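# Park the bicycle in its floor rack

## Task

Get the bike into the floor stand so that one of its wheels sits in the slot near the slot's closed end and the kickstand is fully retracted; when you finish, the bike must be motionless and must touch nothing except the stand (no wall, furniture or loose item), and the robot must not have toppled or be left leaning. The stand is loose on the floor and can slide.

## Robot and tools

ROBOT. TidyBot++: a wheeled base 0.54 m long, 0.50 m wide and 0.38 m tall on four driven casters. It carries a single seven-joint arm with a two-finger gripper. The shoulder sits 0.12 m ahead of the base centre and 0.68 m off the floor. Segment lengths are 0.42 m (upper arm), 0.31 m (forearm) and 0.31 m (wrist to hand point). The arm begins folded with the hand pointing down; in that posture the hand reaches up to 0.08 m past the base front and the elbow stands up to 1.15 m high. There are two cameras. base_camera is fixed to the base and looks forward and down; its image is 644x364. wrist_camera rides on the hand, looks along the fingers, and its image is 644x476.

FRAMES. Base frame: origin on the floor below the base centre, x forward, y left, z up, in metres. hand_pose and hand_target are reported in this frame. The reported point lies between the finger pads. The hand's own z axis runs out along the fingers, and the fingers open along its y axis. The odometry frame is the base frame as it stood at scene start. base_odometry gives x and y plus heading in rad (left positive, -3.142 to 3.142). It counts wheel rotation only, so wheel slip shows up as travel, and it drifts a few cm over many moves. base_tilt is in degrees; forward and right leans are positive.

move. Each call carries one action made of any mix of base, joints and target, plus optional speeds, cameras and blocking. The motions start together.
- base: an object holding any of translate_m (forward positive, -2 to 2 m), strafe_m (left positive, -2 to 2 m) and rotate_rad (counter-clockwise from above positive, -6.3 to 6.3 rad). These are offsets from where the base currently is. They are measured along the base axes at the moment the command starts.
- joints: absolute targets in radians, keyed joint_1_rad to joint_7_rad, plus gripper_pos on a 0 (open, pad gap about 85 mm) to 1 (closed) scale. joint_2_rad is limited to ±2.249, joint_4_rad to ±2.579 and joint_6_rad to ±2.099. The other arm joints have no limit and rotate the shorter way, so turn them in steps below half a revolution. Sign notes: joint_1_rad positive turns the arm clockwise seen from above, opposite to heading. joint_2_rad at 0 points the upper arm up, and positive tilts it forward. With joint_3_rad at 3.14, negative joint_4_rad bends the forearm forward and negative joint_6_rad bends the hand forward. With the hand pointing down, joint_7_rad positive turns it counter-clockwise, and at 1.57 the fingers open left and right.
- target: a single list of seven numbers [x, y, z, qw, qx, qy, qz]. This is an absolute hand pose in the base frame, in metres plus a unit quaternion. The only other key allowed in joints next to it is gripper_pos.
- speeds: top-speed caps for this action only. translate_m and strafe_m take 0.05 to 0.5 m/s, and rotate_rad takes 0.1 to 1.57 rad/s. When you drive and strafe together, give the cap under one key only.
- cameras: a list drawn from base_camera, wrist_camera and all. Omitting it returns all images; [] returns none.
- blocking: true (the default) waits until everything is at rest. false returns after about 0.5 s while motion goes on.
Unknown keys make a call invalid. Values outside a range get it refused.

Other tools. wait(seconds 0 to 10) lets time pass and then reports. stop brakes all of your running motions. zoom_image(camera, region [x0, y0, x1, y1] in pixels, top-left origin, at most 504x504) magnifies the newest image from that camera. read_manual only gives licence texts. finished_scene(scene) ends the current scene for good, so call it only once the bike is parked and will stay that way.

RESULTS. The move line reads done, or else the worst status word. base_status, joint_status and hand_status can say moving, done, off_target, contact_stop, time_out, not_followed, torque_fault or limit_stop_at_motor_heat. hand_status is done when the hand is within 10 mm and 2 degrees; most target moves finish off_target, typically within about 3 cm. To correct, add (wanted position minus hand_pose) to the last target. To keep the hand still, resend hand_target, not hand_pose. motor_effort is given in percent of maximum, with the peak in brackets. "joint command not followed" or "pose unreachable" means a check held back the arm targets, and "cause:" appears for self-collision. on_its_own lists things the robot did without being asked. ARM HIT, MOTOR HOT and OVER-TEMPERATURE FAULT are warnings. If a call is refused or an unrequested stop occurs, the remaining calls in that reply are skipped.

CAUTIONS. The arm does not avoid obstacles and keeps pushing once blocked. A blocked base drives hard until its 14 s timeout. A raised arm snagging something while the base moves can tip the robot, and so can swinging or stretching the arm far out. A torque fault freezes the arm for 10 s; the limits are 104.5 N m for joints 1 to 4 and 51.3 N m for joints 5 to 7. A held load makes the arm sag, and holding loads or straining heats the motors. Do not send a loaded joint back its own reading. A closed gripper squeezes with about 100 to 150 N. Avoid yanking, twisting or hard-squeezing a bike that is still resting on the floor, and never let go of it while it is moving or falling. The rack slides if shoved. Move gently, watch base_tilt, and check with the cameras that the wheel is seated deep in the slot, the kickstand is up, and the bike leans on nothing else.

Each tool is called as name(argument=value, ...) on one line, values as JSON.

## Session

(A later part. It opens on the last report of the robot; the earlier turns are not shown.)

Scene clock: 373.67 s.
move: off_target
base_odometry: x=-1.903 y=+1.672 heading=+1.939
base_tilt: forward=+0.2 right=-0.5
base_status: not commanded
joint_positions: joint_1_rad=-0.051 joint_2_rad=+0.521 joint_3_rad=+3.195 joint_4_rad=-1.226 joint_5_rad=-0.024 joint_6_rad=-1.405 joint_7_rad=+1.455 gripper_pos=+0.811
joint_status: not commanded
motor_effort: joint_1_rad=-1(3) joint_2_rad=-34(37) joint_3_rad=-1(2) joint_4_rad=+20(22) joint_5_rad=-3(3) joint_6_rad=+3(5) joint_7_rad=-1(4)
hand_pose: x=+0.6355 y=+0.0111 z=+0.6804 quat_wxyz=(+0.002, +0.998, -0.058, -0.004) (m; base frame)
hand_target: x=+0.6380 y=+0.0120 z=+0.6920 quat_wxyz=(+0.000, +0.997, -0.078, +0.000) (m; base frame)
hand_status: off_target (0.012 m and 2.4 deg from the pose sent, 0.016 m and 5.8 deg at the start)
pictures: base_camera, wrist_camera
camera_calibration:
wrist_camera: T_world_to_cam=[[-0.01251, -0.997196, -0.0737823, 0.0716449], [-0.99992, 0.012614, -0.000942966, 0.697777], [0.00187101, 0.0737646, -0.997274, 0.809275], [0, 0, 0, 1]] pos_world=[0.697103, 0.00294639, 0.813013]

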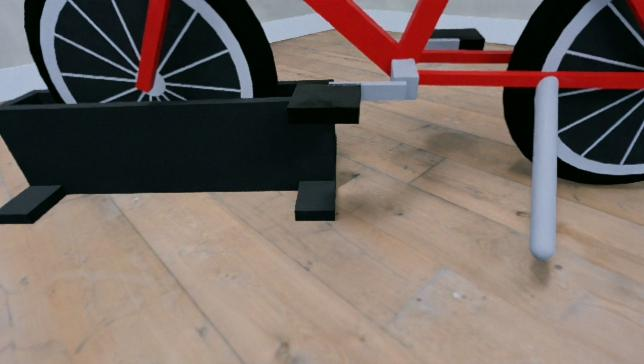

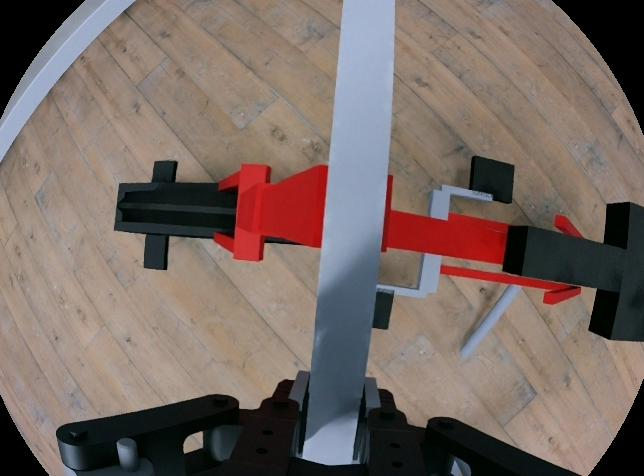

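move(base={"strafe_m": 0.04}, target=[0.638, -0.028, 0.692, 0, 0.997, -0.078, 0], speeds={"strafe_m": 0.1}, cameras=[])

move(base={"translate_m": 0.05}, target=[0.588, -0.028, 0.692, 0, 0.997, -0.078, 0], cameras=[])

move(base={"translate_m": 0.05}, target=[0.538, -0.028, 0.692, 0, 0.997, -0.078, 0])

Scene clock: 377.77 s.
move: off_target
base_odometry: x=-1.940 y=+1.657 heading=+1.938
base_tilt: forward=+0.2 right=-0.5
base_status: done
joint_positions: joint_1_rad=+0.011 joint_2_rad=+0.521 joint_3_rad=+3.196 joint_4_rad=-1.225 joint_5_rad=-0.024 joint_6_rad=-1.406 joint_7_rad=+1.481 gripper_pos=+0.811
joint_status: not commanded
motor_effort: joint_1_rad=+2(3) joint_2_rad=-34(35) joint_3_rad=+1(2) joint_4_rad=+22(22) joint_5_rad=-1(4) joint_6_rad=+5(5) joint_7_rad=-2(4)
hand_pose: x=+0.6349 y=-0.0210 z=+0.6806 quat_wxyz=(+0.002, +0.997, -0.076, -0.005) (m; base frame)
hand_target: x=+0.6380 y=-0.0280 z=+0.6920 quat_wxyz=(+0.000, +0.997, -0.078, +0.000) (m; base frame)
hand_status: off_target (0.014 m and 0.7 deg from the pose sent, 0.041 m and 2.4 deg at the start)
pictures: none
No camera images: "cameras" was empty.

Scene clock: 378.93 s.
move: off_target
base_odometry: x=-1.959 y=+1.704 heading=+1.939
base_tilt: forward=+0.2 right=-0.5
base_status: done
joint_positions: joint_1_rad=+0.015 joint_2_rad=+0.429 joint_3_rad=+3.196 joint_4_rad=-1.378 joint_5_rad=-0.024 joint_6_rad=-1.386 joint_7_rad=+1.481 gripper_pos=+0.811
joint_status: not commanded
motor_effort: joint_1_rad=+2(3) joint_2_rad=-32(36) joint_3_rad=+1(2) joint_4_rad=+20(23) joint_5_rad=+2(5) joint_6_rad=-1(8) joint_7_rad=+0(3)
hand_pose: x=+0.5841 y=-0.0212 z=+0.6799 quat_wxyz=(+0.000, +0.997, -0.079, -0.025) (m; base frame)
hand_target: x=+0.5880 y=-0.0280 z=+0.6920 quat_wxyz=(+0.000, +0.997, -0.078, +0.000) (m; base frame)
hand_status: off_target (0.014 m and 2.9 deg from the pose sent, 0.049 m and 0.7 deg at the start)
pictures: none
No camera images: "cameras" was empty.

Scene clock: 380.03 s.
move: off_target
base_odometry: x=-1.977 y=+1.751 heading=+1.939
base_tilt: forward=+0.2 right=-0.5
base_status: done
joint_positions: joint_1_rad=+0.016 joint_2_rad=+0.320 joint_3_rad=+3.196 joint_4_rad=-1.548 joint_5_rad=-0.022 joint_6_rad=-1.346 joint_7_rad=+1.481 gripper_pos=+0.811
joint_status: not commanded
motor_effort: joint_1_rad=+2(3) joint_2_rad=-29(33) joint_3_rad=+1(2) joint_4_rad=+19(20) joint_5_rad=+1(3) joint_6_rad=-3(4) joint_7_rad=+0(1)
hand_pose: x=+0.5295 y=-0.0200 z=+0.6787 quat_wxyz=(-0.002, +0.996, -0.082, -0.036) (m; base frame)
hand_target: x=+0.5380 y=-0.0280 z=+0.6920 quat_wxyz=(+0.000, +0.997, -0.078, +0.000) (m; base frame)
hand_status: off_target (0.018 m and 4.1 deg from the pose sent, 0.048 m and 2.9 deg at the start)
pictures: base_camera, wrist_camera
camera_calibration:
wrist_camera: T_world_to_cam=[[-0.0649978, -0.994578, -0.0811812, 0.0720111], [-0.996257, 0.0600315, 0.0621888, 0.548294], [-0.0569781, 0.0849195, -0.994757, 0.83978], [0, 0, 0, 1]] pos_world=[0.598772, -0.0326079, 0.807126]

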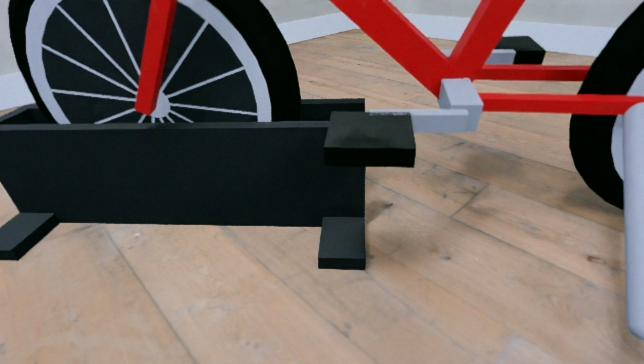

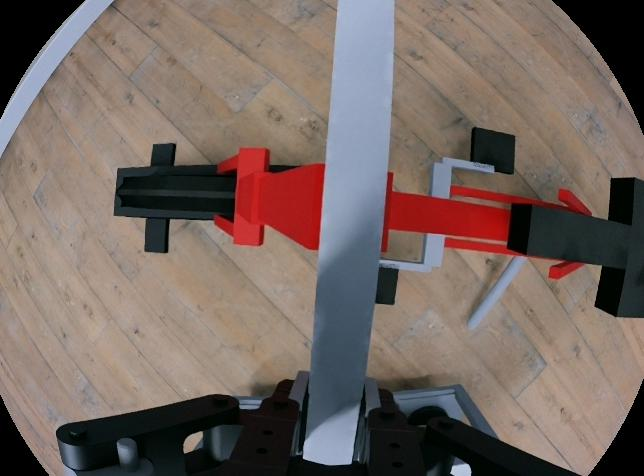

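move(base={"translate_m": 0.055}, target=[0.483, -0.028, 0.692, 0, 0.997, -0.078, 0], cameras=[])

move(base={"translate_m": 0.055}, target=[0.428, -0.028, 0.692, 0, 0.997, -0.078, 0])

Scene clock: 382.50 s.
move: off_target
base_odometry: x=-1.997 y=+1.802 heading=+1.939
base_tilt: forward=+0.2 right=-0.5
base_status: done
joint_positions: joint_1_rad=+0.019 joint_2_rad=+0.199 joint_3_rad=+3.196 joint_4_rad=-1.714 joint_5_rad=-0.019 joint_6_rad=-1.307 joint_7_rad=+1.481 gripper_pos=+0.811
joint_status: not commanded
motor_effort: joint_1_rad=+2(3) joint_2_rad=-25(30) joint_3_rad=+1(2) joint_4_rad=+20(21) joint_5_rad=-1(4) joint_6_rad=-2(3) joint_7_rad=-1(1)
hand_pose: x=+0.4741 y=-0.0187 z=+0.6784 quat_wxyz=(-0.004, +0.996, -0.084, -0.039) (m; base frame)
hand_target: x=+0.4830 y=-0.0280 z=+0.6920 quat_wxyz=(+0.000, +0.997, -0.078, +0.000) (m; base frame)
hand_status: off_target (0.019 m and 4.5 deg from the pose sent, 0.049 m and 4.1 deg at the start)
pictures: none
No camera images: "cameras" was empty.

Scene clock: 383.57 s.
move: off_target
base_odometry: x=-2.017 y=+1.853 heading=+1.939
base_tilt: forward=+0.2 right=-0.5
base_status: done
joint_positions: joint_1_rad=+0.026 joint_2_rad=+0.075 joint_3_rad=+3.196 joint_4_rad=-1.863 joint_5_rad=-0.014 joint_6_rad=-1.285 joint_7_rad=+1.481 gripper_pos=+0.811
joint_status: not commanded
motor_effort: joint_1_rad=+2(3) joint_2_rad=-21(27) joint_3_rad=+1(2) joint_4_rad=+20(22) joint_5_rad=+0(4) joint_6_rad=-4(4) joint_7_rad=+0(1)
hand_pose: x=+0.4189 y=-0.0185 z=+0.6782 quat_wxyz=(-0.005, +0.995, -0.087, -0.041) (m; base frame)
hand_target: x=+0.4280 y=-0.0280 z=+0.6920 quat_wxyz=(+0.000, +0.997, -0.078, +0.000) (m; base frame)
hand_status: off_target (0.019 m and 4.8 deg from the pose sent, 0.049 m and 4.5 deg at the start)
pictures: base_camera, wrist_camera
camera_calibration:
wrist_camera: T_world_to_cam=[[-0.0767047, -0.993264, -0.086851, 0.075072], [-0.994945, 0.0705887, 0.0714288, 0.431416], [-0.0648169, 0.0918909, -0.993657, 0.835502], [0, 0, 0, 1]] pos_world=[0.489148, -0.0326618, 0.805907]

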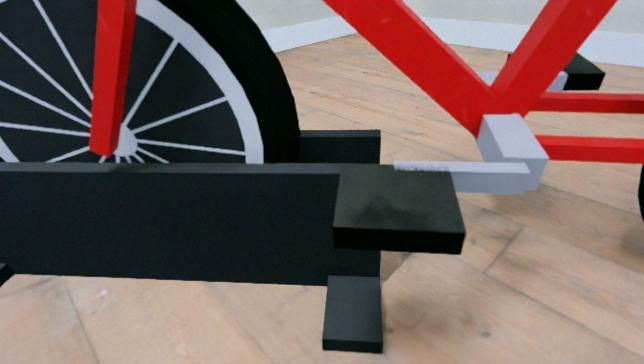

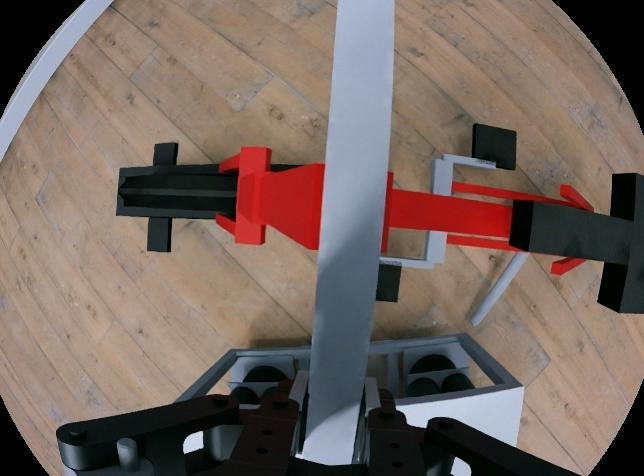

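move(base={"translate_m": 0.065}, target=[0.363, -0.028, 0.692, 0, 0.997, -0.078, 0])

Scene clock: 385.73 s.
move: off_target
base_odometry: x=-2.040 y=+1.914 heading=+1.940
base_tilt: forward=+0.2 right=-0.5
base_status: done
joint_positions: joint_1_rad=+0.034 joint_2_rad=-0.082 joint_3_rad=+3.196 joint_4_rad=-2.020 joint_5_rad=-0.003 joint_6_rad=-1.280 joint_7_rad=+1.481 gripper_pos=+0.811
joint_status: not commanded
motor_effort: joint_1_rad=+2(3) joint_2_rad=-17(23) joint_3_rad=+2(2) joint_4_rad=+23(24) joint_5_rad=-1(4) joint_6_rad=-3(3) joint_7_rad=+0(1)
hand_pose: x=+0.3540 y=-0.0187 z=+0.6778 quat_wxyz=(-0.004, +0.995, -0.089, -0.039) (m; base frame)
hand_target: x=+0.3630 y=-0.0280 z=+0.6920 quat_wxyz=(+0.000, +0.997, -0.078, +0.000) (m; base frame)
hand_status: off_target (0.019 m and 4.6 deg from the pose sent, 0.058 m and 4.8 deg at the start)
pictures: base_camera, wrist_camera
camera_calibration:
wrist_camera: T_world_to_cam=[[-0.0808669, -0.993114, -0.0847618, 0.0699301], [-0.994888, 0.0752647, 0.0673305, 0.369746], [-0.0604873, 0.0897733, -0.994124, 0.829687], [0, 0, 0, 1]] pos_world=[0.423696, -0.032864, 0.805844]

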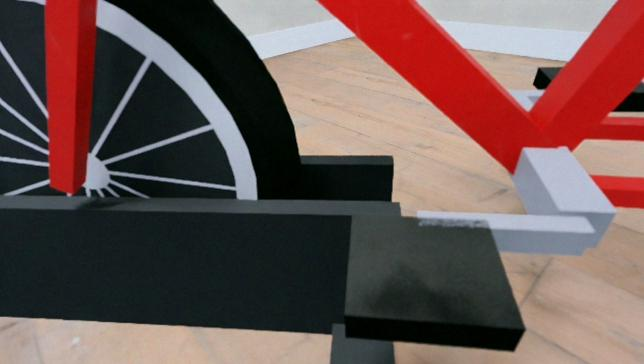

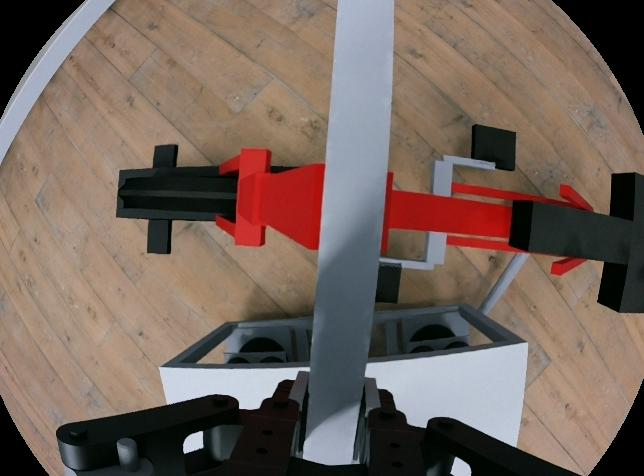

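move(base={"strafe_m": -0.06}, target=[0.363, 0.037, 0.692, 0, 0.997, -0.078, 0], speeds={"strafe_m": 0.12}, cameras=["wrist_camera"])

move(base={"strafe_m": -0.06}, target=[0.363, 0.102, 0.692, 0, 0.997, -0.078, 0], speeds={"strafe_m": 0.12})

Scene clock: 387.87 s.
move: off_target
base_odometry: x=-1.984 y=+1.936 heading=+1.940
base_tilt: forward=+0.2 right=-0.5
base_status: done
joint_positions: joint_1_rad=-0.018 joint_2_rad=-0.085 joint_3_rad=+3.092 joint_4_rad=-2.022 joint_5_rad=-0.004 joint_6_rad=-1.280 joint_7_rad=+1.340 gripper_pos=+0.812
joint_status: not commanded
motor_effort: joint_1_rad=-3(4) joint_2_rad=-16(18) joint_3_rad=-3(4) joint_4_rad=+24(25) joint_5_rad=-1(4) joint_6_rad=-2(4) joint_7_rad=+3(3)
hand_pose: x=+0.3519 y=+0.0182 z=+0.6778 quat_wxyz=(+0.006, +0.996, -0.082, -0.038) (m; base frame)
hand_target: x=+0.3630 y=+0.0370 z=+0.6920 quat_wxyz=(+0.000, +0.997, -0.078, +0.000) (m; base frame)
hand_status: off_target (0.026 m and 4.4 deg from the pose sent, 0.058 m and 4.6 deg at the start)
pictures: wrist_camera
camera_calibration:
wrist_camera: T_world_to_cam=[[-0.0659269, -0.995623, -0.0662409, 0.0885566], [-0.995917, 0.0615531, 0.0660319, 0.366383], [-0.0616655, 0.0703237, -0.995616, 0.827984], [0, 0, 0, 1]] pos_world=[0.421784, 0.00739005, 0.806027]

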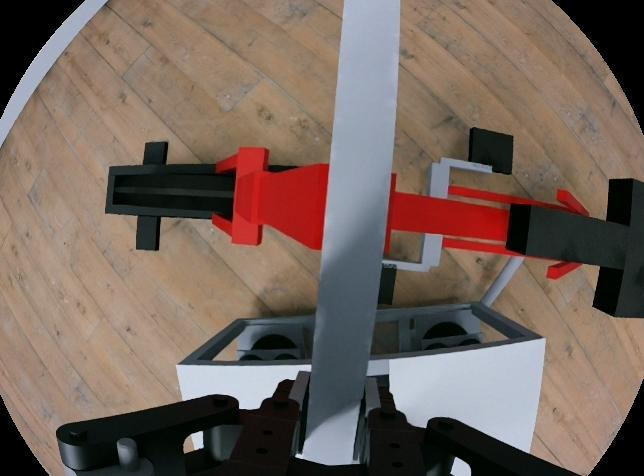

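Scene clock: 388.93 s.
move: off_target
base_odometry: x=-1.928 y=+1.958 heading=+1.940
base_tilt: forward=+0.2 right=-0.5
base_status: done
joint_positions: joint_1_rad=-0.107 joint_2_rad=-0.076 joint_3_rad=+2.985 joint_4_rad=-2.013 joint_5_rad=+0.019 joint_6_rad=-1.281 joint_7_rad=+1.119 gripper_pos=+0.812
joint_status: not commanded
motor_effort: joint_1_rad=-6(7) joint_2_rad=-11(17) joint_3_rad=-7(8) joint_4_rad=+23(26) joint_5_rad=-8(9) joint_6_rad=+3(5) joint_7_rad=+1(3)
hand_pose: x=+0.3481 y=+0.0573 z=+0.6781 quat_wxyz=(+0.028, +0.995, -0.091, -0.031) (m; base frame)
hand_target: x=+0.3630 y=+0.1020 z=+0.6920 quat_wxyz=(+0.000, +0.997, -0.078, +0.000) (m; base frame)
hand_status: off_target (0.049 m and 5.0 deg from the pose sent, 0.086 m and 4.4 deg at the start)
pictures: base_camera, wrist_camera
camera_calibration:
wrist_camera: T_world_to_cam=[[-0.0813334, -0.996438, -0.0222786, 0.102875], [-0.995382, 0.0800633, 0.0529528, 0.367835], [-0.0509805, 0.0264826, -0.998348, 0.825991], [0, 0, 0, 1]] pos_world=[0.416613, 0.0511837, 0.807441]

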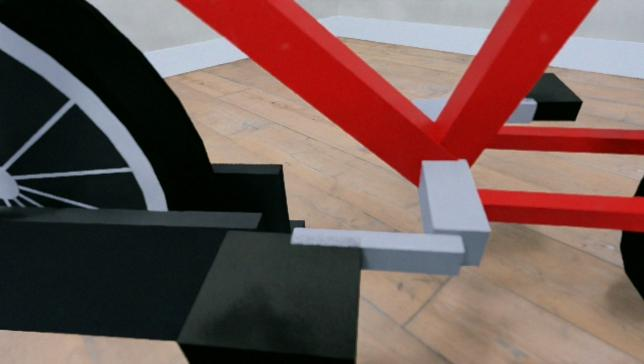

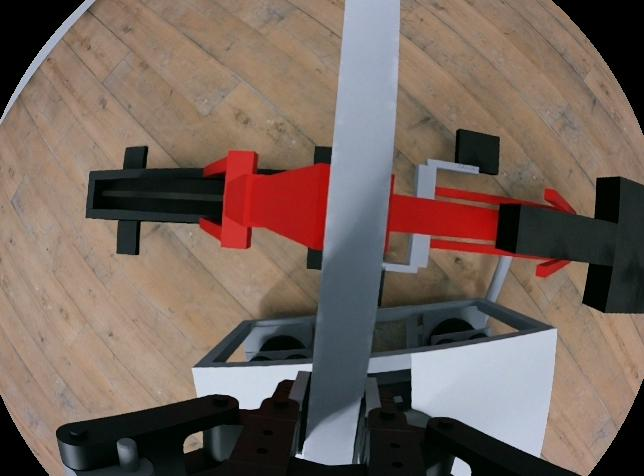

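move(base={"strafe_m": -0.06}, target=[0.363, 0.18, 0.692, 0, 0.997, -0.078, 0], speeds={"strafe_m": 0.12})

Scene clock: 391.00 s.
move: off_target
base_odometry: x=-1.872 y=+1.980 heading=+1.940
base_tilt: forward=+0.2 right=-0.5
base_status: done
joint_positions: joint_1_rad=-0.340 joint_2_rad=+0.042 joint_3_rad=+2.873 joint_4_rad=-1.902 joint_5_rad=+0.004 joint_6_rad=-1.249 joint_7_rad=+0.832 gripper_pos=+0.812
joint_status: not commanded
motor_effort: joint_1_rad=+0(7) joint_2_rad=-20(21) joint_3_rad=+0(7) joint_4_rad=+21(25) joint_5_rad=+2(7) joint_6_rad=+0(8) joint_7_rad=+3(4)
hand_pose: x=+0.3574 y=+0.1672 z=+0.6772 quat_wxyz=(+0.013, +0.998, -0.064, -0.022) (m; base frame)
hand_target: x=+0.3630 y=+0.1800 z=+0.6920 quat_wxyz=(+0.000, +0.997, -0.078, +0.000) (m; base frame)
hand_status: off_target (0.020 m and 3.3 deg from the pose sent, 0.124 m and 5.0 deg at the start)
pictures: base_camera, wrist_camera
camera_calibration:
wrist_camera: T_world_to_cam=[[-0.0269133, -0.998219, -0.0532356, 0.214943], [-0.999073, 0.0250697, 0.0350023, 0.391], [-0.0336054, 0.0541283, -0.997968, 0.81151], [0, 0, 0, 1]] pos_world=[0.423694, 0.160833, 0.807618]

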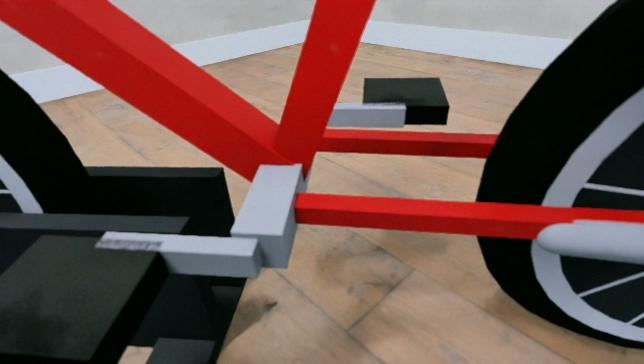

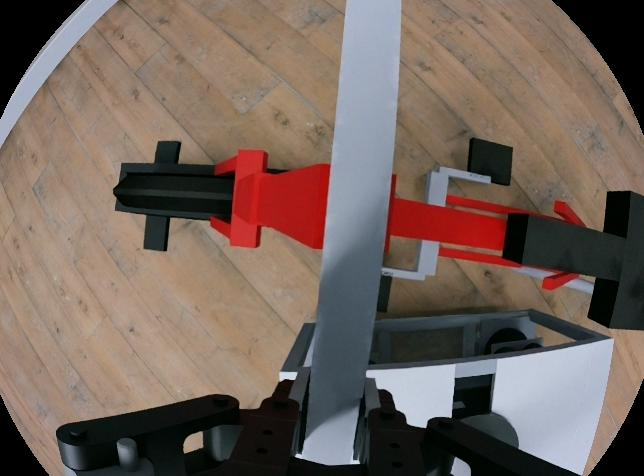

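zoom_image(camera="wrist_camera", region=[380, 120, 644, 340])

zoom_image(camera="base_camera", region=[400, 100, 644, 330])

zoom_image(camera="wrist_camera", region=[70, 100, 370, 320])

Scaled by 1.909.

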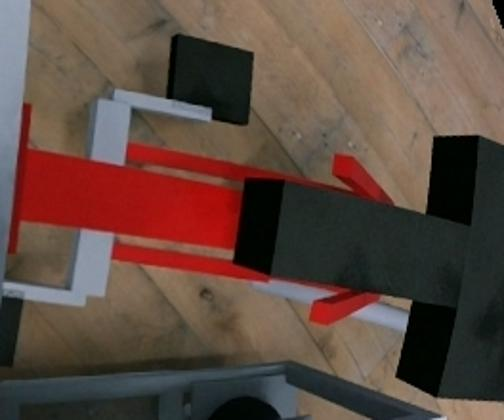

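Scaled by 2.066.

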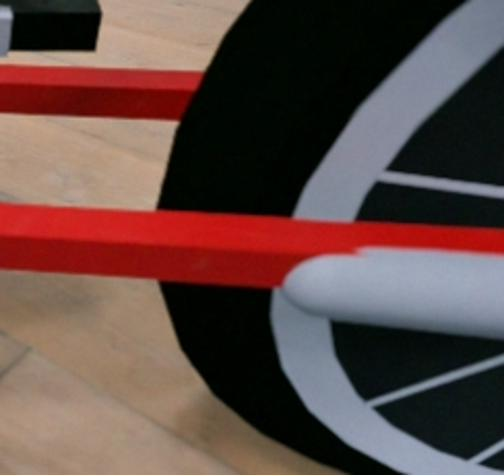

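Scaled by 1.680.

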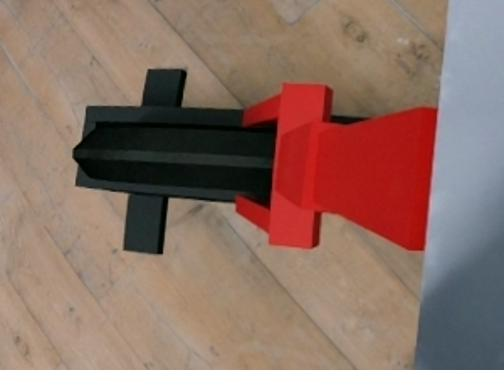

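move(target=[0.363, 0.13, 0.692, 0, 0.997, -0.078, 0], cameras=[])

zoom_image(camera="wrist_camera", region=[70, 100, 370, 320])

Scene clock: 393.80 s.
move: off_target
base_odometry: x=-1.872 y=+1.980 heading=+1.940
base_tilt: forward=+0.2 right=-0.5
base_status: not commanded
joint_positions: joint_1_rad=-0.226 joint_2_rad=-0.013 joint_3_rad=+2.877 joint_4_rad=-1.949 joint_5_rad=-0.003 joint_6_rad=-1.256 joint_7_rad=+0.897 gripper_pos=+0.812
joint_status: not commanded
motor_effort: joint_1_rad=+1(4) joint_2_rad=-17(21) joint_3_rad=+1(3) joint_4_rad=+23(24) joint_5_rad=+2(6) joint_6_rad=+2(5) joint_7_rad=-1(3)
hand_pose: x=+0.3552 y=+0.1291 z=+0.6791 quat_wxyz=(+0.014, +0.995, -0.092, -0.021) (m; base frame)
hand_target: x=+0.3630 y=+0.1300 z=+0.6920 quat_wxyz=(+0.000, +0.997, -0.078, +0.000) (m; base frame)
hand_status: off_target (0.015 m and 3.4 deg from the pose sent, 0.040 m and 3.3 deg at the start)
pictures: none
No camera images: "cameras" was empty.

Scaled by 1.680.

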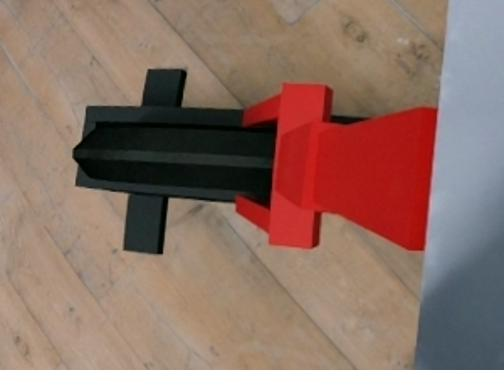

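Need a fresh image.

move()

zoom_image(camera="wrist_camera", region=[50, 100, 350, 320])

Scene clock: 394.77 s.
base_odometry: x=-1.872 y=+1.980 heading=+1.940
base_tilt: forward=+0.2 right=-0.5
base_status: not commanded
joint_positions: joint_1_rad=-0.226 joint_2_rad=-0.013 joint_3_rad=+2.877 joint_4_rad=-1.949 joint_5_rad=-0.003 joint_6_rad=-1.256 joint_7_rad=+0.897 gripper_pos=+0.812
joint_status: not commanded
motor_effort: joint_1_rad=+1(4) joint_2_rad=-18(21) joint_3_rad=+1(3) joint_4_rad=+22(24) joint_5_rad=+3(6) joint_6_rad=+1(5) joint_7_rad=-1(3)
hand_pose: x=+0.3552 y=+0.1291 z=+0.6791 quat_wxyz=(+0.014, +0.995, -0.092, -0.021) (m; base frame)
hand_target: x=+0.3630 y=+0.1300 z=+0.6920 quat_wxyz=(+0.000, +0.997, -0.078, +0.000) (m; base frame)
hand_status: off_target (0.015 m and 3.4 deg from the pose sent, 0.040 m and 3.3 deg at the start)
pictures: base_camera, wrist_camera
camera_calibration:
wrist_camera: T_world_to_cam=[[-0.082652, -0.995396, -0.0485235, 0.193227], [-0.996149, 0.081089, 0.0333438, 0.382548], [-0.0292555, 0.0510926, -0.998265, 0.814408], [0, 0, 0, 1]] pos_world=[0.420872, 0.119706, 0.809616]

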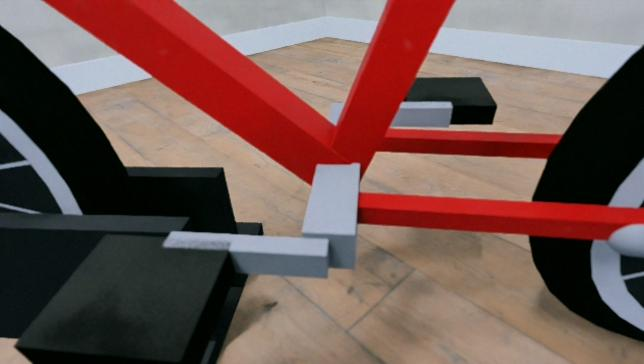

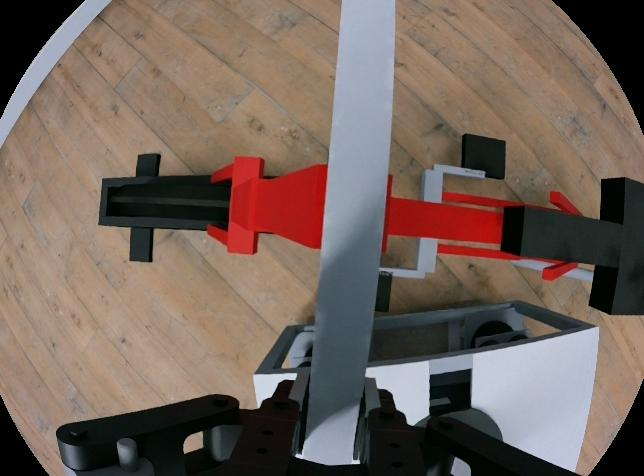

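Scaled by 1.680.

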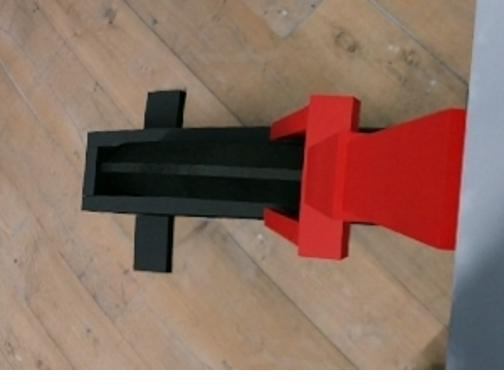

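move(base={"translate_m": 0.045}, target=[0.315, 0.13, 0.692, 0, 0.997, -0.078, 0])

Scene clock: 401.57 s.
move: off_target
base_odometry: x=-1.888 y=+2.022 heading=+1.940
base_tilt: forward=+0.2 right=-0.5
base_status: done
joint_positions: joint_1_rad=-0.173 joint_2_rad=-0.111 joint_3_rad=+2.803 joint_4_rad=-2.028 joint_5_rad=-0.033 joint_6_rad=-1.258 joint_7_rad=+0.897 gripper_pos=+0.812
joint_status: not commanded
motor_effort: joint_1_rad=+2(3) joint_2_rad=-13(18) joint_3_rad=+2(2) joint_4_rad=+23(24) joint_5_rad=+3(5) joint_6_rad=+0(5) joint_7_rad=+0(1)
hand_pose: x=+0.3184 y=+0.1249 z=+0.6800 quat_wxyz=(+0.013, +0.996, -0.088, -0.015) (m; base frame)
hand_target: x=+0.3150 y=+0.1300 z=+0.6920 quat_wxyz=(+0.000, +0.997, -0.078, +0.000) (m; base frame)
hand_status: off_target (0.013 m and 2.5 deg from the pose sent, 0.042 m and 3.4 deg at the start)
pictures: base_camera, wrist_camera
camera_calibration:
wrist_camera: T_world_to_cam=[[-0.0735813, -0.995971, -0.0512568, 0.185094], [-0.997156, 0.0726355, 0.0200788, 0.356549], [-0.0162748, 0.0525885, -0.998484, 0.810355], [0, 0, 0, 1]] pos_world=[0.382343, 0.115835, 0.811454]

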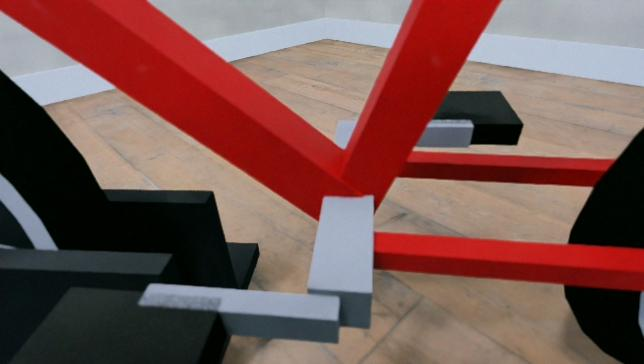

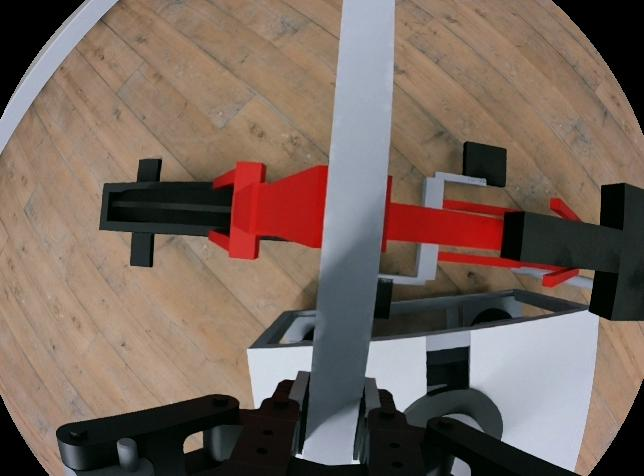

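move(joints={"gripper_pos": 0.65})

Scene clock: 403.03 s.
move: done
base_odometry: x=-1.888 y=+2.022 heading=+1.940
base_tilt: forward=+0.2 right=-0.6
base_status: not commanded
joint_positions: joint_1_rad=-0.166 joint_2_rad=-0.146 joint_3_rad=+2.803 joint_4_rad=-2.017 joint_5_rad=-0.034 joint_6_rad=-1.258 joint_7_rad=+0.897 gripper_pos=+0.650
joint_status: all done
motor_effort: joint_1_rad=+0(3) joint_2_rad=-9(15) joint_3_rad=+1(2) joint_4_rad=+17(24) joint_5_rad=+0(5) joint_6_rad=+1(1) joint_7_rad=+1(1)
hand_pose: x=+0.3232 y=+0.1258 z=+0.6911 quat_wxyz=(+0.005, +0.996, -0.091, +0.007) (m; base frame)
hand_target: x=+0.3150 y=+0.1300 z=+0.6920 quat_wxyz=(+0.000, +0.997, -0.078, +0.000) (m; base frame)
hand_status: not commanded
pictures: base_camera, wrist_camera
camera_calibration:
wrist_camera: T_world_to_cam=[[-0.0779664, -0.994766, -0.0660384, 0.198365], [-0.996546, 0.0796629, -0.023454, 0.390087], [0.0285921, 0.0639817, -0.997541, 0.804832], [0, 0, 0, 1]] pos_world=[0.381193, 0.114757, 0.825102]

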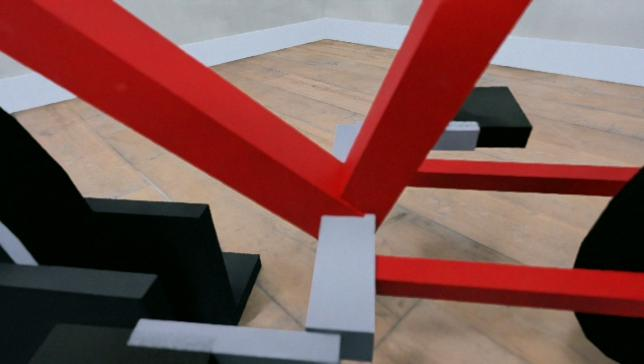

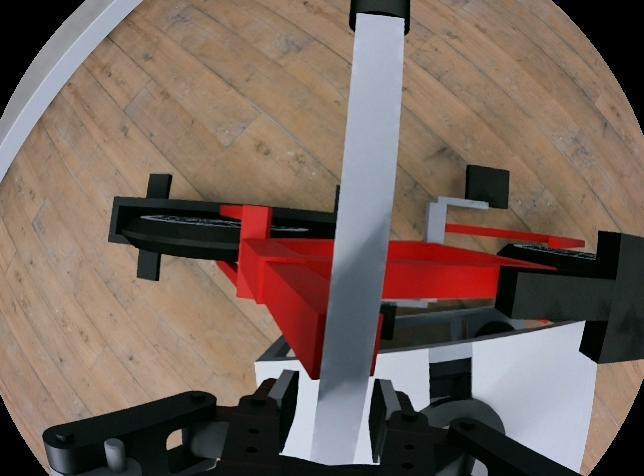

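move(target=[0.268, 0.135, 0.680, 0, 0.9936, -0.113, 0])

Scene clock: 407.87 s.
move: off_target
base_odometry: x=-1.888 y=+2.022 heading=+1.940
base_tilt: forward=+0.2 right=-0.5
base_status: not commanded
joint_positions: joint_1_rad=-0.088 joint_2_rad=-0.250 joint_3_rad=+2.684 joint_4_rad=-2.092 joint_5_rad=-0.086 joint_6_rad=-1.258 joint_7_rad=+0.893 gripper_pos=+0.650
joint_status: not commanded
motor_effort: joint_1_rad=+0(1) joint_2_rad=-4(10) joint_3_rad=+2(2) joint_4_rad=+17(19) joint_5_rad=+1(2) joint_6_rad=+0(1) joint_7_rad=+1(1)
hand_pose: x=+0.2830 y=+0.1298 z=+0.6857 quat_wxyz=(+0.006, +0.996, -0.085, +0.015) (m; base frame)
hand_target: x=+0.2680 y=+0.1350 z=+0.6800 quat_wxyz=(+0.000, +0.994, -0.113, +0.000) (m; base frame)
hand_status: off_target (0.017 m and 3.8 deg from the pose sent, 0.057 m and 2.7 deg at the start)
pictures: base_camera, wrist_camera
camera_calibration:
wrist_camera: T_world_to_cam=[[-0.0636588, -0.995919, -0.0639809, 0.193544], [-0.996986, 0.0663132, -0.0402565, 0.362978], [0.044335, 0.0612254, -0.997139, 0.796014], [0, 0, 0, 1]] pos_world=[0.338913, 0.119948, 0.820732]

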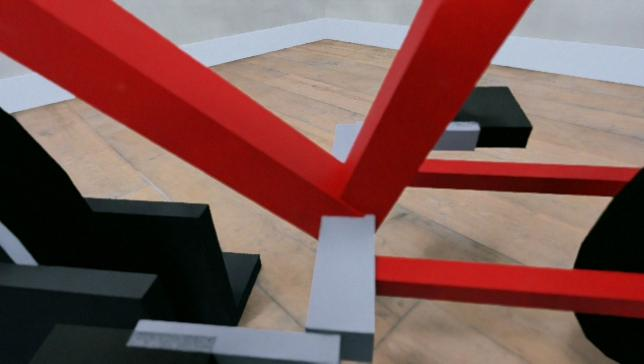

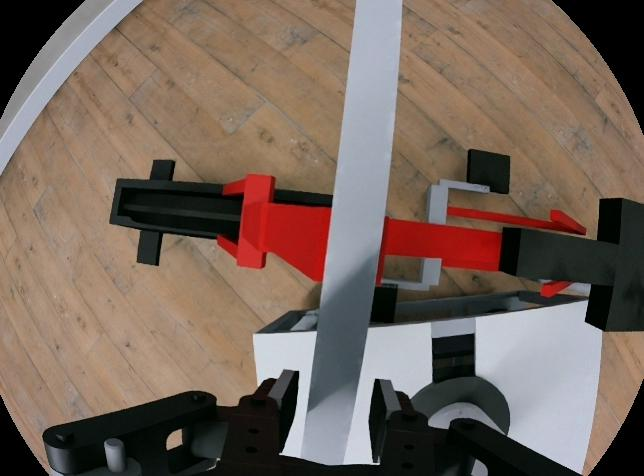

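zoom_image(camera="wrist_camera", region=[240, 200, 480, 400])

zoom_image(camera="wrist_camera", region=[80, 130, 340, 320])

Scaled by 2.100.

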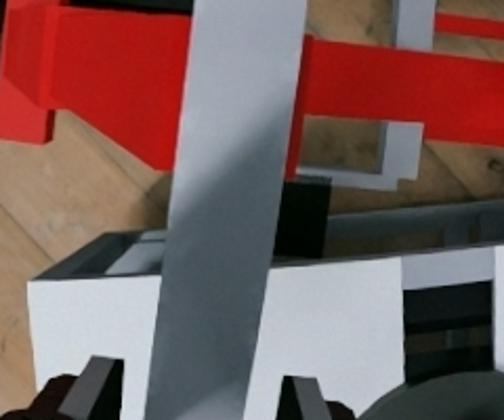

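Scaled by 1.938.

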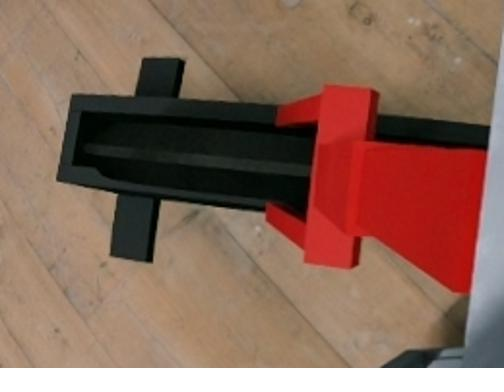

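move(base={"translate_m": -0.02}, speeds={"translate_m": 0.05})

wait(seconds=1)

Scene clock: 410.83 s.
move: done
base_odometry: x=-1.881 y=+2.003 heading=+1.940
base_tilt: forward=+0.2 right=-0.5
base_status: done
joint_positions: joint_1_rad=-0.086 joint_2_rad=-0.252 joint_3_rad=+2.684 joint_4_rad=-2.092 joint_5_rad=-0.087 joint_6_rad=-1.258 joint_7_rad=+0.893 gripper_pos=+0.650
joint_status: not commanded
motor_effort: joint_1_rad=+0(1) joint_2_rad=-4(6) joint_3_rad=+2(2) joint_4_rad=+17(18) joint_5_rad=+1(2) joint_6_rad=+0(1) joint_7_rad=+1(1)
hand_pose: x=+0.2831 y=+0.1297 z=+0.6861 quat_wxyz=(+0.006, +0.996, -0.086, +0.016) (m; base frame)
hand_target: x=+0.2680 y=+0.1350 z=+0.6800 quat_wxyz=(+0.000, +0.994, -0.113, +0.000) (m; base frame)
hand_status: not commanded
pictures: base_camera, wrist_camera
camera_calibration:
wrist_camera: T_world_to_cam=[[-0.065255, -0.995769, -0.0647006, 0.194389], [-0.996798, 0.068051, -0.0419944, 0.363993], [0.0462197, 0.0617531, -0.997021, 0.795673], [0, 0, 0, 1]] pos_world=[0.338736, 0.119661, 0.821165]

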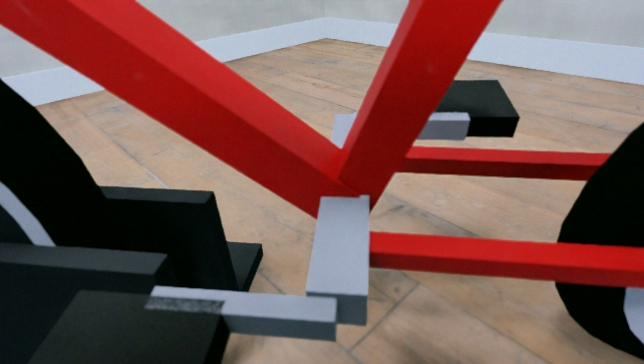

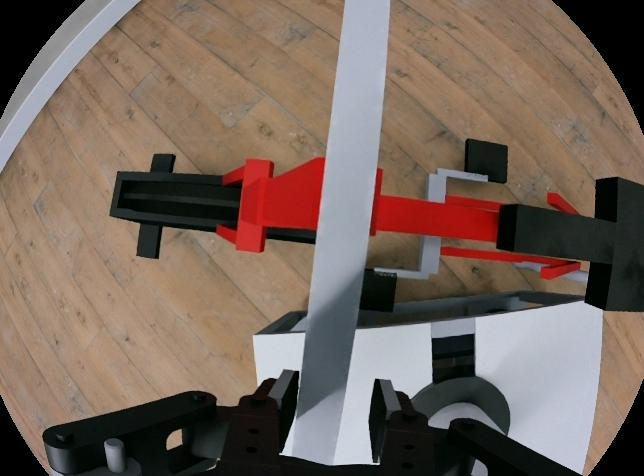

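Scene clock: 411.83 s.
base_odometry: x=-1.881 y=+2.003 heading=+1.940
base_tilt: forward=+0.2 right=-0.5
base_status: done
joint_positions: joint_1_rad=-0.086 joint_2_rad=-0.252 joint_3_rad=+2.684 joint_4_rad=-2.092 joint_5_rad=-0.087 joint_6_rad=-1.258 joint_7_rad=+0.893 gripper_pos=+0.650
joint_status: not commanded
motor_effort: joint_1_rad=+1(1) joint_2_rad=-3(6) joint_3_rad=+2(2) joint_4_rad=+17(18) joint_5_rad=+0(2) joint_6_rad=+0(1) joint_7_rad=+1(1)
hand_pose: x=+0.2831 y=+0.1297 z=+0.6861 quat_wxyz=(+0.006, +0.996, -0.086, +0.016) (m; base frame)
hand_target: x=+0.2680 y=+0.1350 z=+0.6800 quat_wxyz=(+0.000, +0.994, -0.113, +0.000) (m; base frame)
hand_status: not commanded
wait: 1.00 s; at rest by 0.27 s
pictures: base_camera, wrist_camera
camera_calibration:
wrist_camera: T_world_to_cam=[[-0.065255, -0.995769, -0.0647006, 0.194389], [-0.996798, 0.068051, -0.0419944, 0.363993], [0.0462197, 0.0617531, -0.997021, 0.795673], [0, 0, 0, 1]] pos_world=[0.338736, 0.119661, 0.821165]

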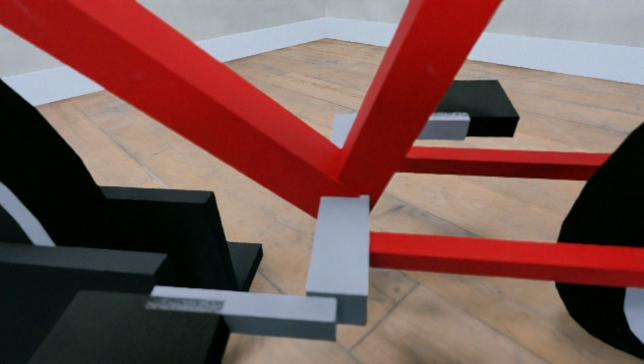

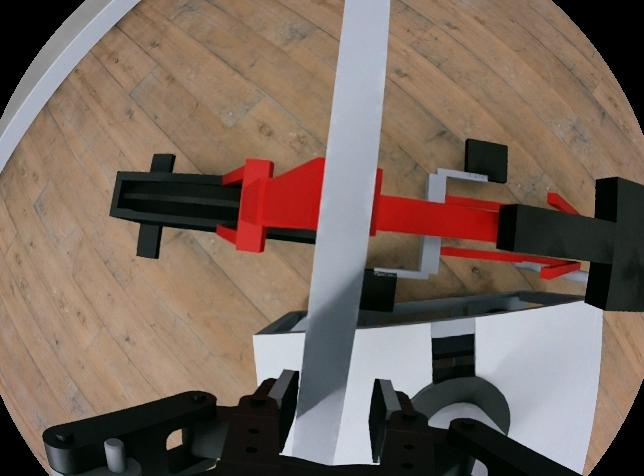

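move(base={"translate_m": -0.03}, speeds={"translate_m": 0.05})

Scene clock: 414.73 s.
move: done
base_odometry: x=-1.871 y=+1.975 heading=+1.940
base_tilt: forward=+0.2 right=-0.5
base_status: done
joint_positions: joint_1_rad=-0.085 joint_2_rad=-0.254 joint_3_rad=+2.682 joint_4_rad=-2.094 joint_5_rad=-0.098 joint_6_rad=-1.258 joint_7_rad=+0.893 gripper_pos=+0.650
joint_status: not commanded
motor_effort: joint_1_rad=+1(2) joint_2_rad=-4(6) joint_3_rad=+2(3) joint_4_rad=+14(18) joint_5_rad=+2(3) joint_6_rad=-3(4) joint_7_rad=+1(1)
hand_pose: x=+0.2807 y=+0.1324 z=+0.6857 quat_wxyz=(+0.002, +0.996, -0.087, +0.014) (m; base frame)
hand_target: x=+0.2680 y=+0.1350 z=+0.6800 quat_wxyz=(+0.000, +0.994, -0.113, +0.000) (m; base frame)
hand_status: not commanded
pictures: base_camera, wrist_camera
camera_calibration:
wrist_camera: T_world_to_cam=[[-0.067441, -0.9951, -0.0722989, 0.202605], [-0.996858, 0.070223, -0.0366512, 0.357418], [0.0415486, 0.0695999, -0.996709, 0.795274], [0, 0, 0, 1]] pos_world=[0.336916, 0.121163, 0.820405]

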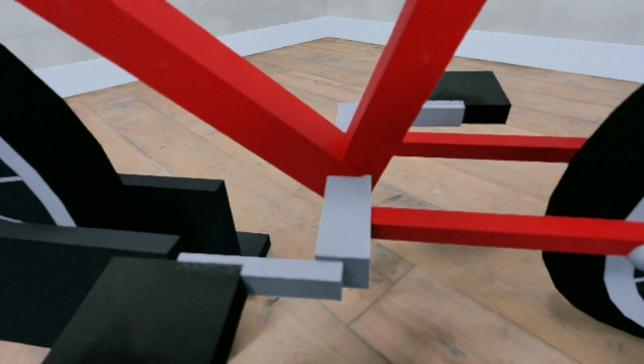

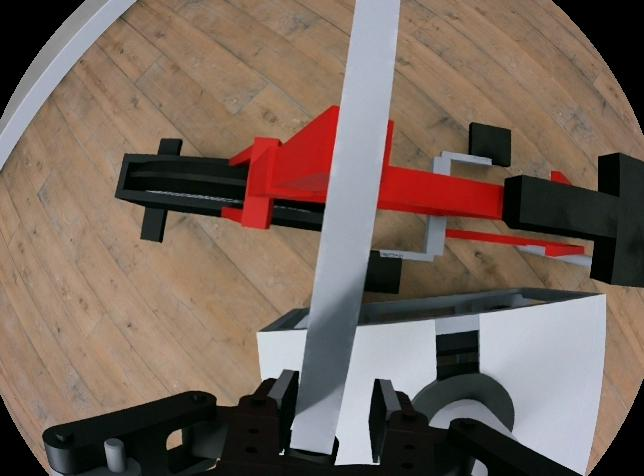

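move(joints={"gripper_pos": 1.0})

Scene clock: 416.00 s.
move: off_target
base_odometry: x=-1.871 y=+1.975 heading=+1.940
base_tilt: forward=+0.2 right=-0.5
base_status: not commanded
joint_positions: joint_1_rad=-0.081 joint_2_rad=-0.258 joint_3_rad=+2.681 joint_4_rad=-2.093 joint_5_rad=-0.115 joint_6_rad=-1.258 joint_7_rad=+0.886 gripper_pos=+0.838
joint_status: gripper_pos off_target (ended at +0.838, target +1.000)
motor_effort: joint_1_rad=+0(3) joint_2_rad=-4(4) joint_3_rad=+1(3) joint_4_rad=+15(16) joint_5_rad=+3(7) joint_6_rad=-2(6) joint_7_rad=+3(4)
hand_pose: x=+0.2789 y=+0.1366 z=+0.6867 quat_wxyz=(-0.005, +0.995, -0.094, +0.011) (m; base frame)
hand_target: x=+0.2680 y=+0.1350 z=+0.6800 quat_wxyz=(+0.000, +0.994, -0.113, +0.000) (m; base frame)
hand_status: not commanded
pictures: base_camera, wrist_camera
camera_calibration:
wrist_camera: T_world_to_cam=[[-0.0828591, -0.99275, -0.087068, 0.220922], [-0.9958, 0.0858934, -0.0316951, 0.349569], [0.0389439, 0.0840761, -0.995698, 0.794099], [0, 0, 0, 1]] pos_world=[0.335481, 0.12253, 0.820998]

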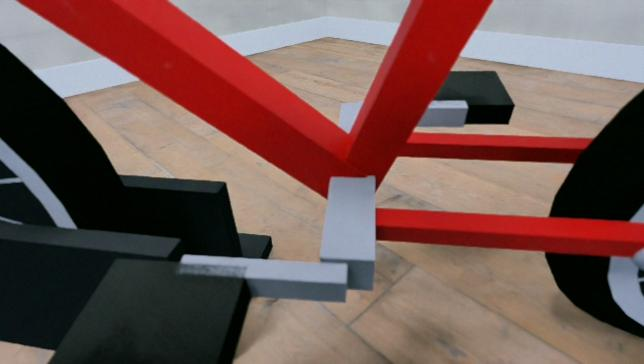

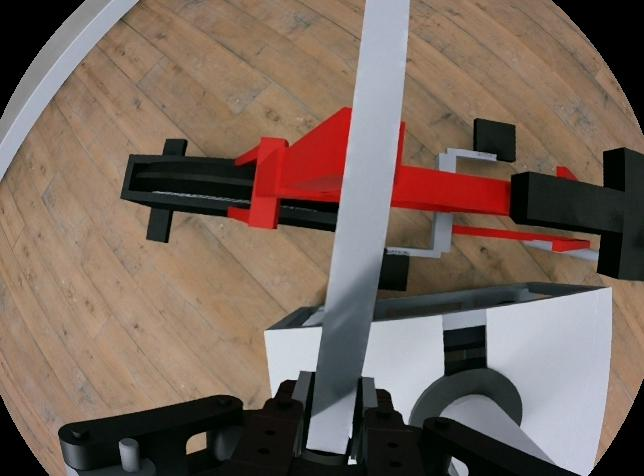

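move(joints={"gripper_pos": 0.3})

wait(seconds=2)

Scene clock: 420.90 s.
move: done
base_odometry: x=-1.871 y=+1.975 heading=+1.940
base_tilt: forward=+0.2 right=-0.5
base_status: not commanded
joint_positions: joint_1_rad=-0.081 joint_2_rad=-0.257 joint_3_rad=+2.681 joint_4_rad=-2.096 joint_5_rad=-0.115 joint_6_rad=-1.258 joint_7_rad=+0.886 gripper_pos=+0.300
joint_status: all done
motor_effort: joint_1_rad=+1(1) joint_2_rad=-4(7) joint_3_rad=+2(2) joint_4_rad=+16(18) joint_5_rad=+0(5) joint_6_rad=+0(5) joint_7_rad=+1(3)
hand_pose: x=+0.2779 y=+0.1359 z=+0.6857 quat_wxyz=(-0.004, +0.995, -0.095, +0.010) (m; base frame)
hand_target: x=+0.2680 y=+0.1350 z=+0.6800 quat_wxyz=(+0.000, +0.994, -0.113, +0.000) (m; base frame)
hand_status: not commanded
pictures: base_camera, wrist_camera
camera_calibration:
wrist_camera: T_world_to_cam=[[-0.0834157, -0.992858, -0.0852933, 0.219008], [-0.995858, 0.0861628, -0.0290431, 0.346759], [0.0361848, 0.0825173, -0.995933, 0.794375], [0, 0, 0, 1]] pos_world=[0.334847, 0.122017, 0.819895]

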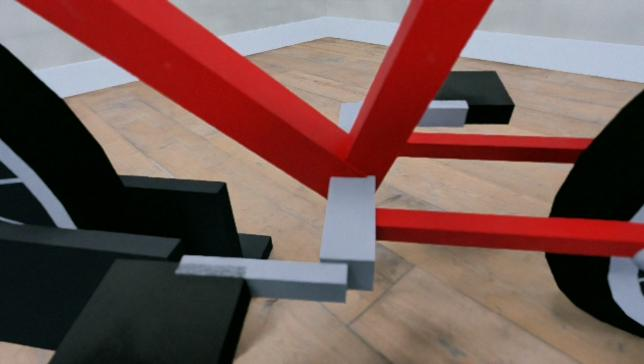

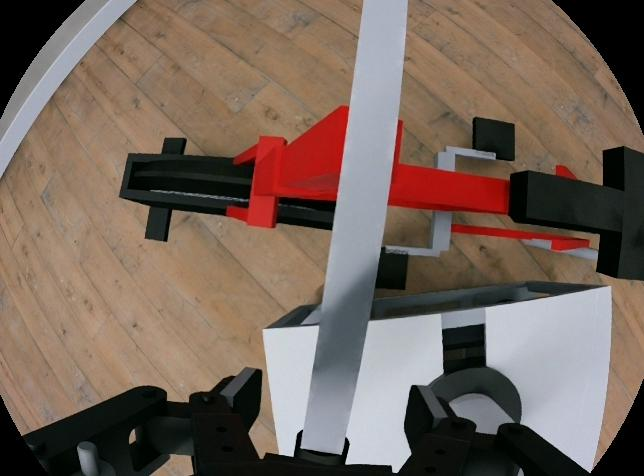

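Scene clock: 422.90 s.
base_odometry: x=-1.871 y=+1.975 heading=+1.940
base_tilt: forward=+0.2 right=-0.5
base_status: not commanded
joint_positions: joint_1_rad=-0.081 joint_2_rad=-0.257 joint_3_rad=+2.681 joint_4_rad=-2.096 joint_5_rad=-0.115 joint_6_rad=-1.258 joint_7_rad=+0.886 gripper_pos=+0.300
joint_status: all done
motor_effort: joint_1_rad=+0(1) joint_2_rad=-4(7) joint_3_rad=+2(2) joint_4_rad=+18(18) joint_5_rad=+1(5) joint_6_rad=-1(5) joint_7_rad=+1(3)
hand_pose: x=+0.2779 y=+0.1359 z=+0.6857 quat_wxyz=(-0.004, +0.995, -0.095, +0.010) (m; base frame)
hand_target: x=+0.2680 y=+0.1350 z=+0.6800 quat_wxyz=(+0.000, +0.994, -0.113, +0.000) (m; base frame)
hand_status: not commanded
wait: 2.00 s; at rest by 0.27 s
pictures: base_camera, wrist_camera
camera_calibration:
wrist_camera: T_world_to_cam=[[-0.0834157, -0.992858, -0.0852933, 0.219008], [-0.995858, 0.0861628, -0.0290431, 0.346759], [0.0361848, 0.0825173, -0.995933, 0.794375], [0, 0, 0, 1]] pos_world=[0.334847, 0.122017, 0.819895]

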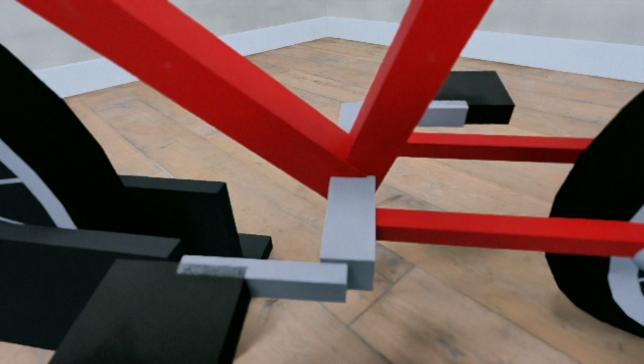

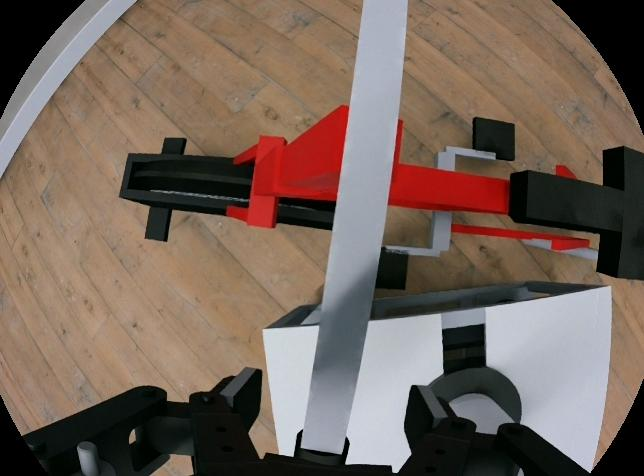

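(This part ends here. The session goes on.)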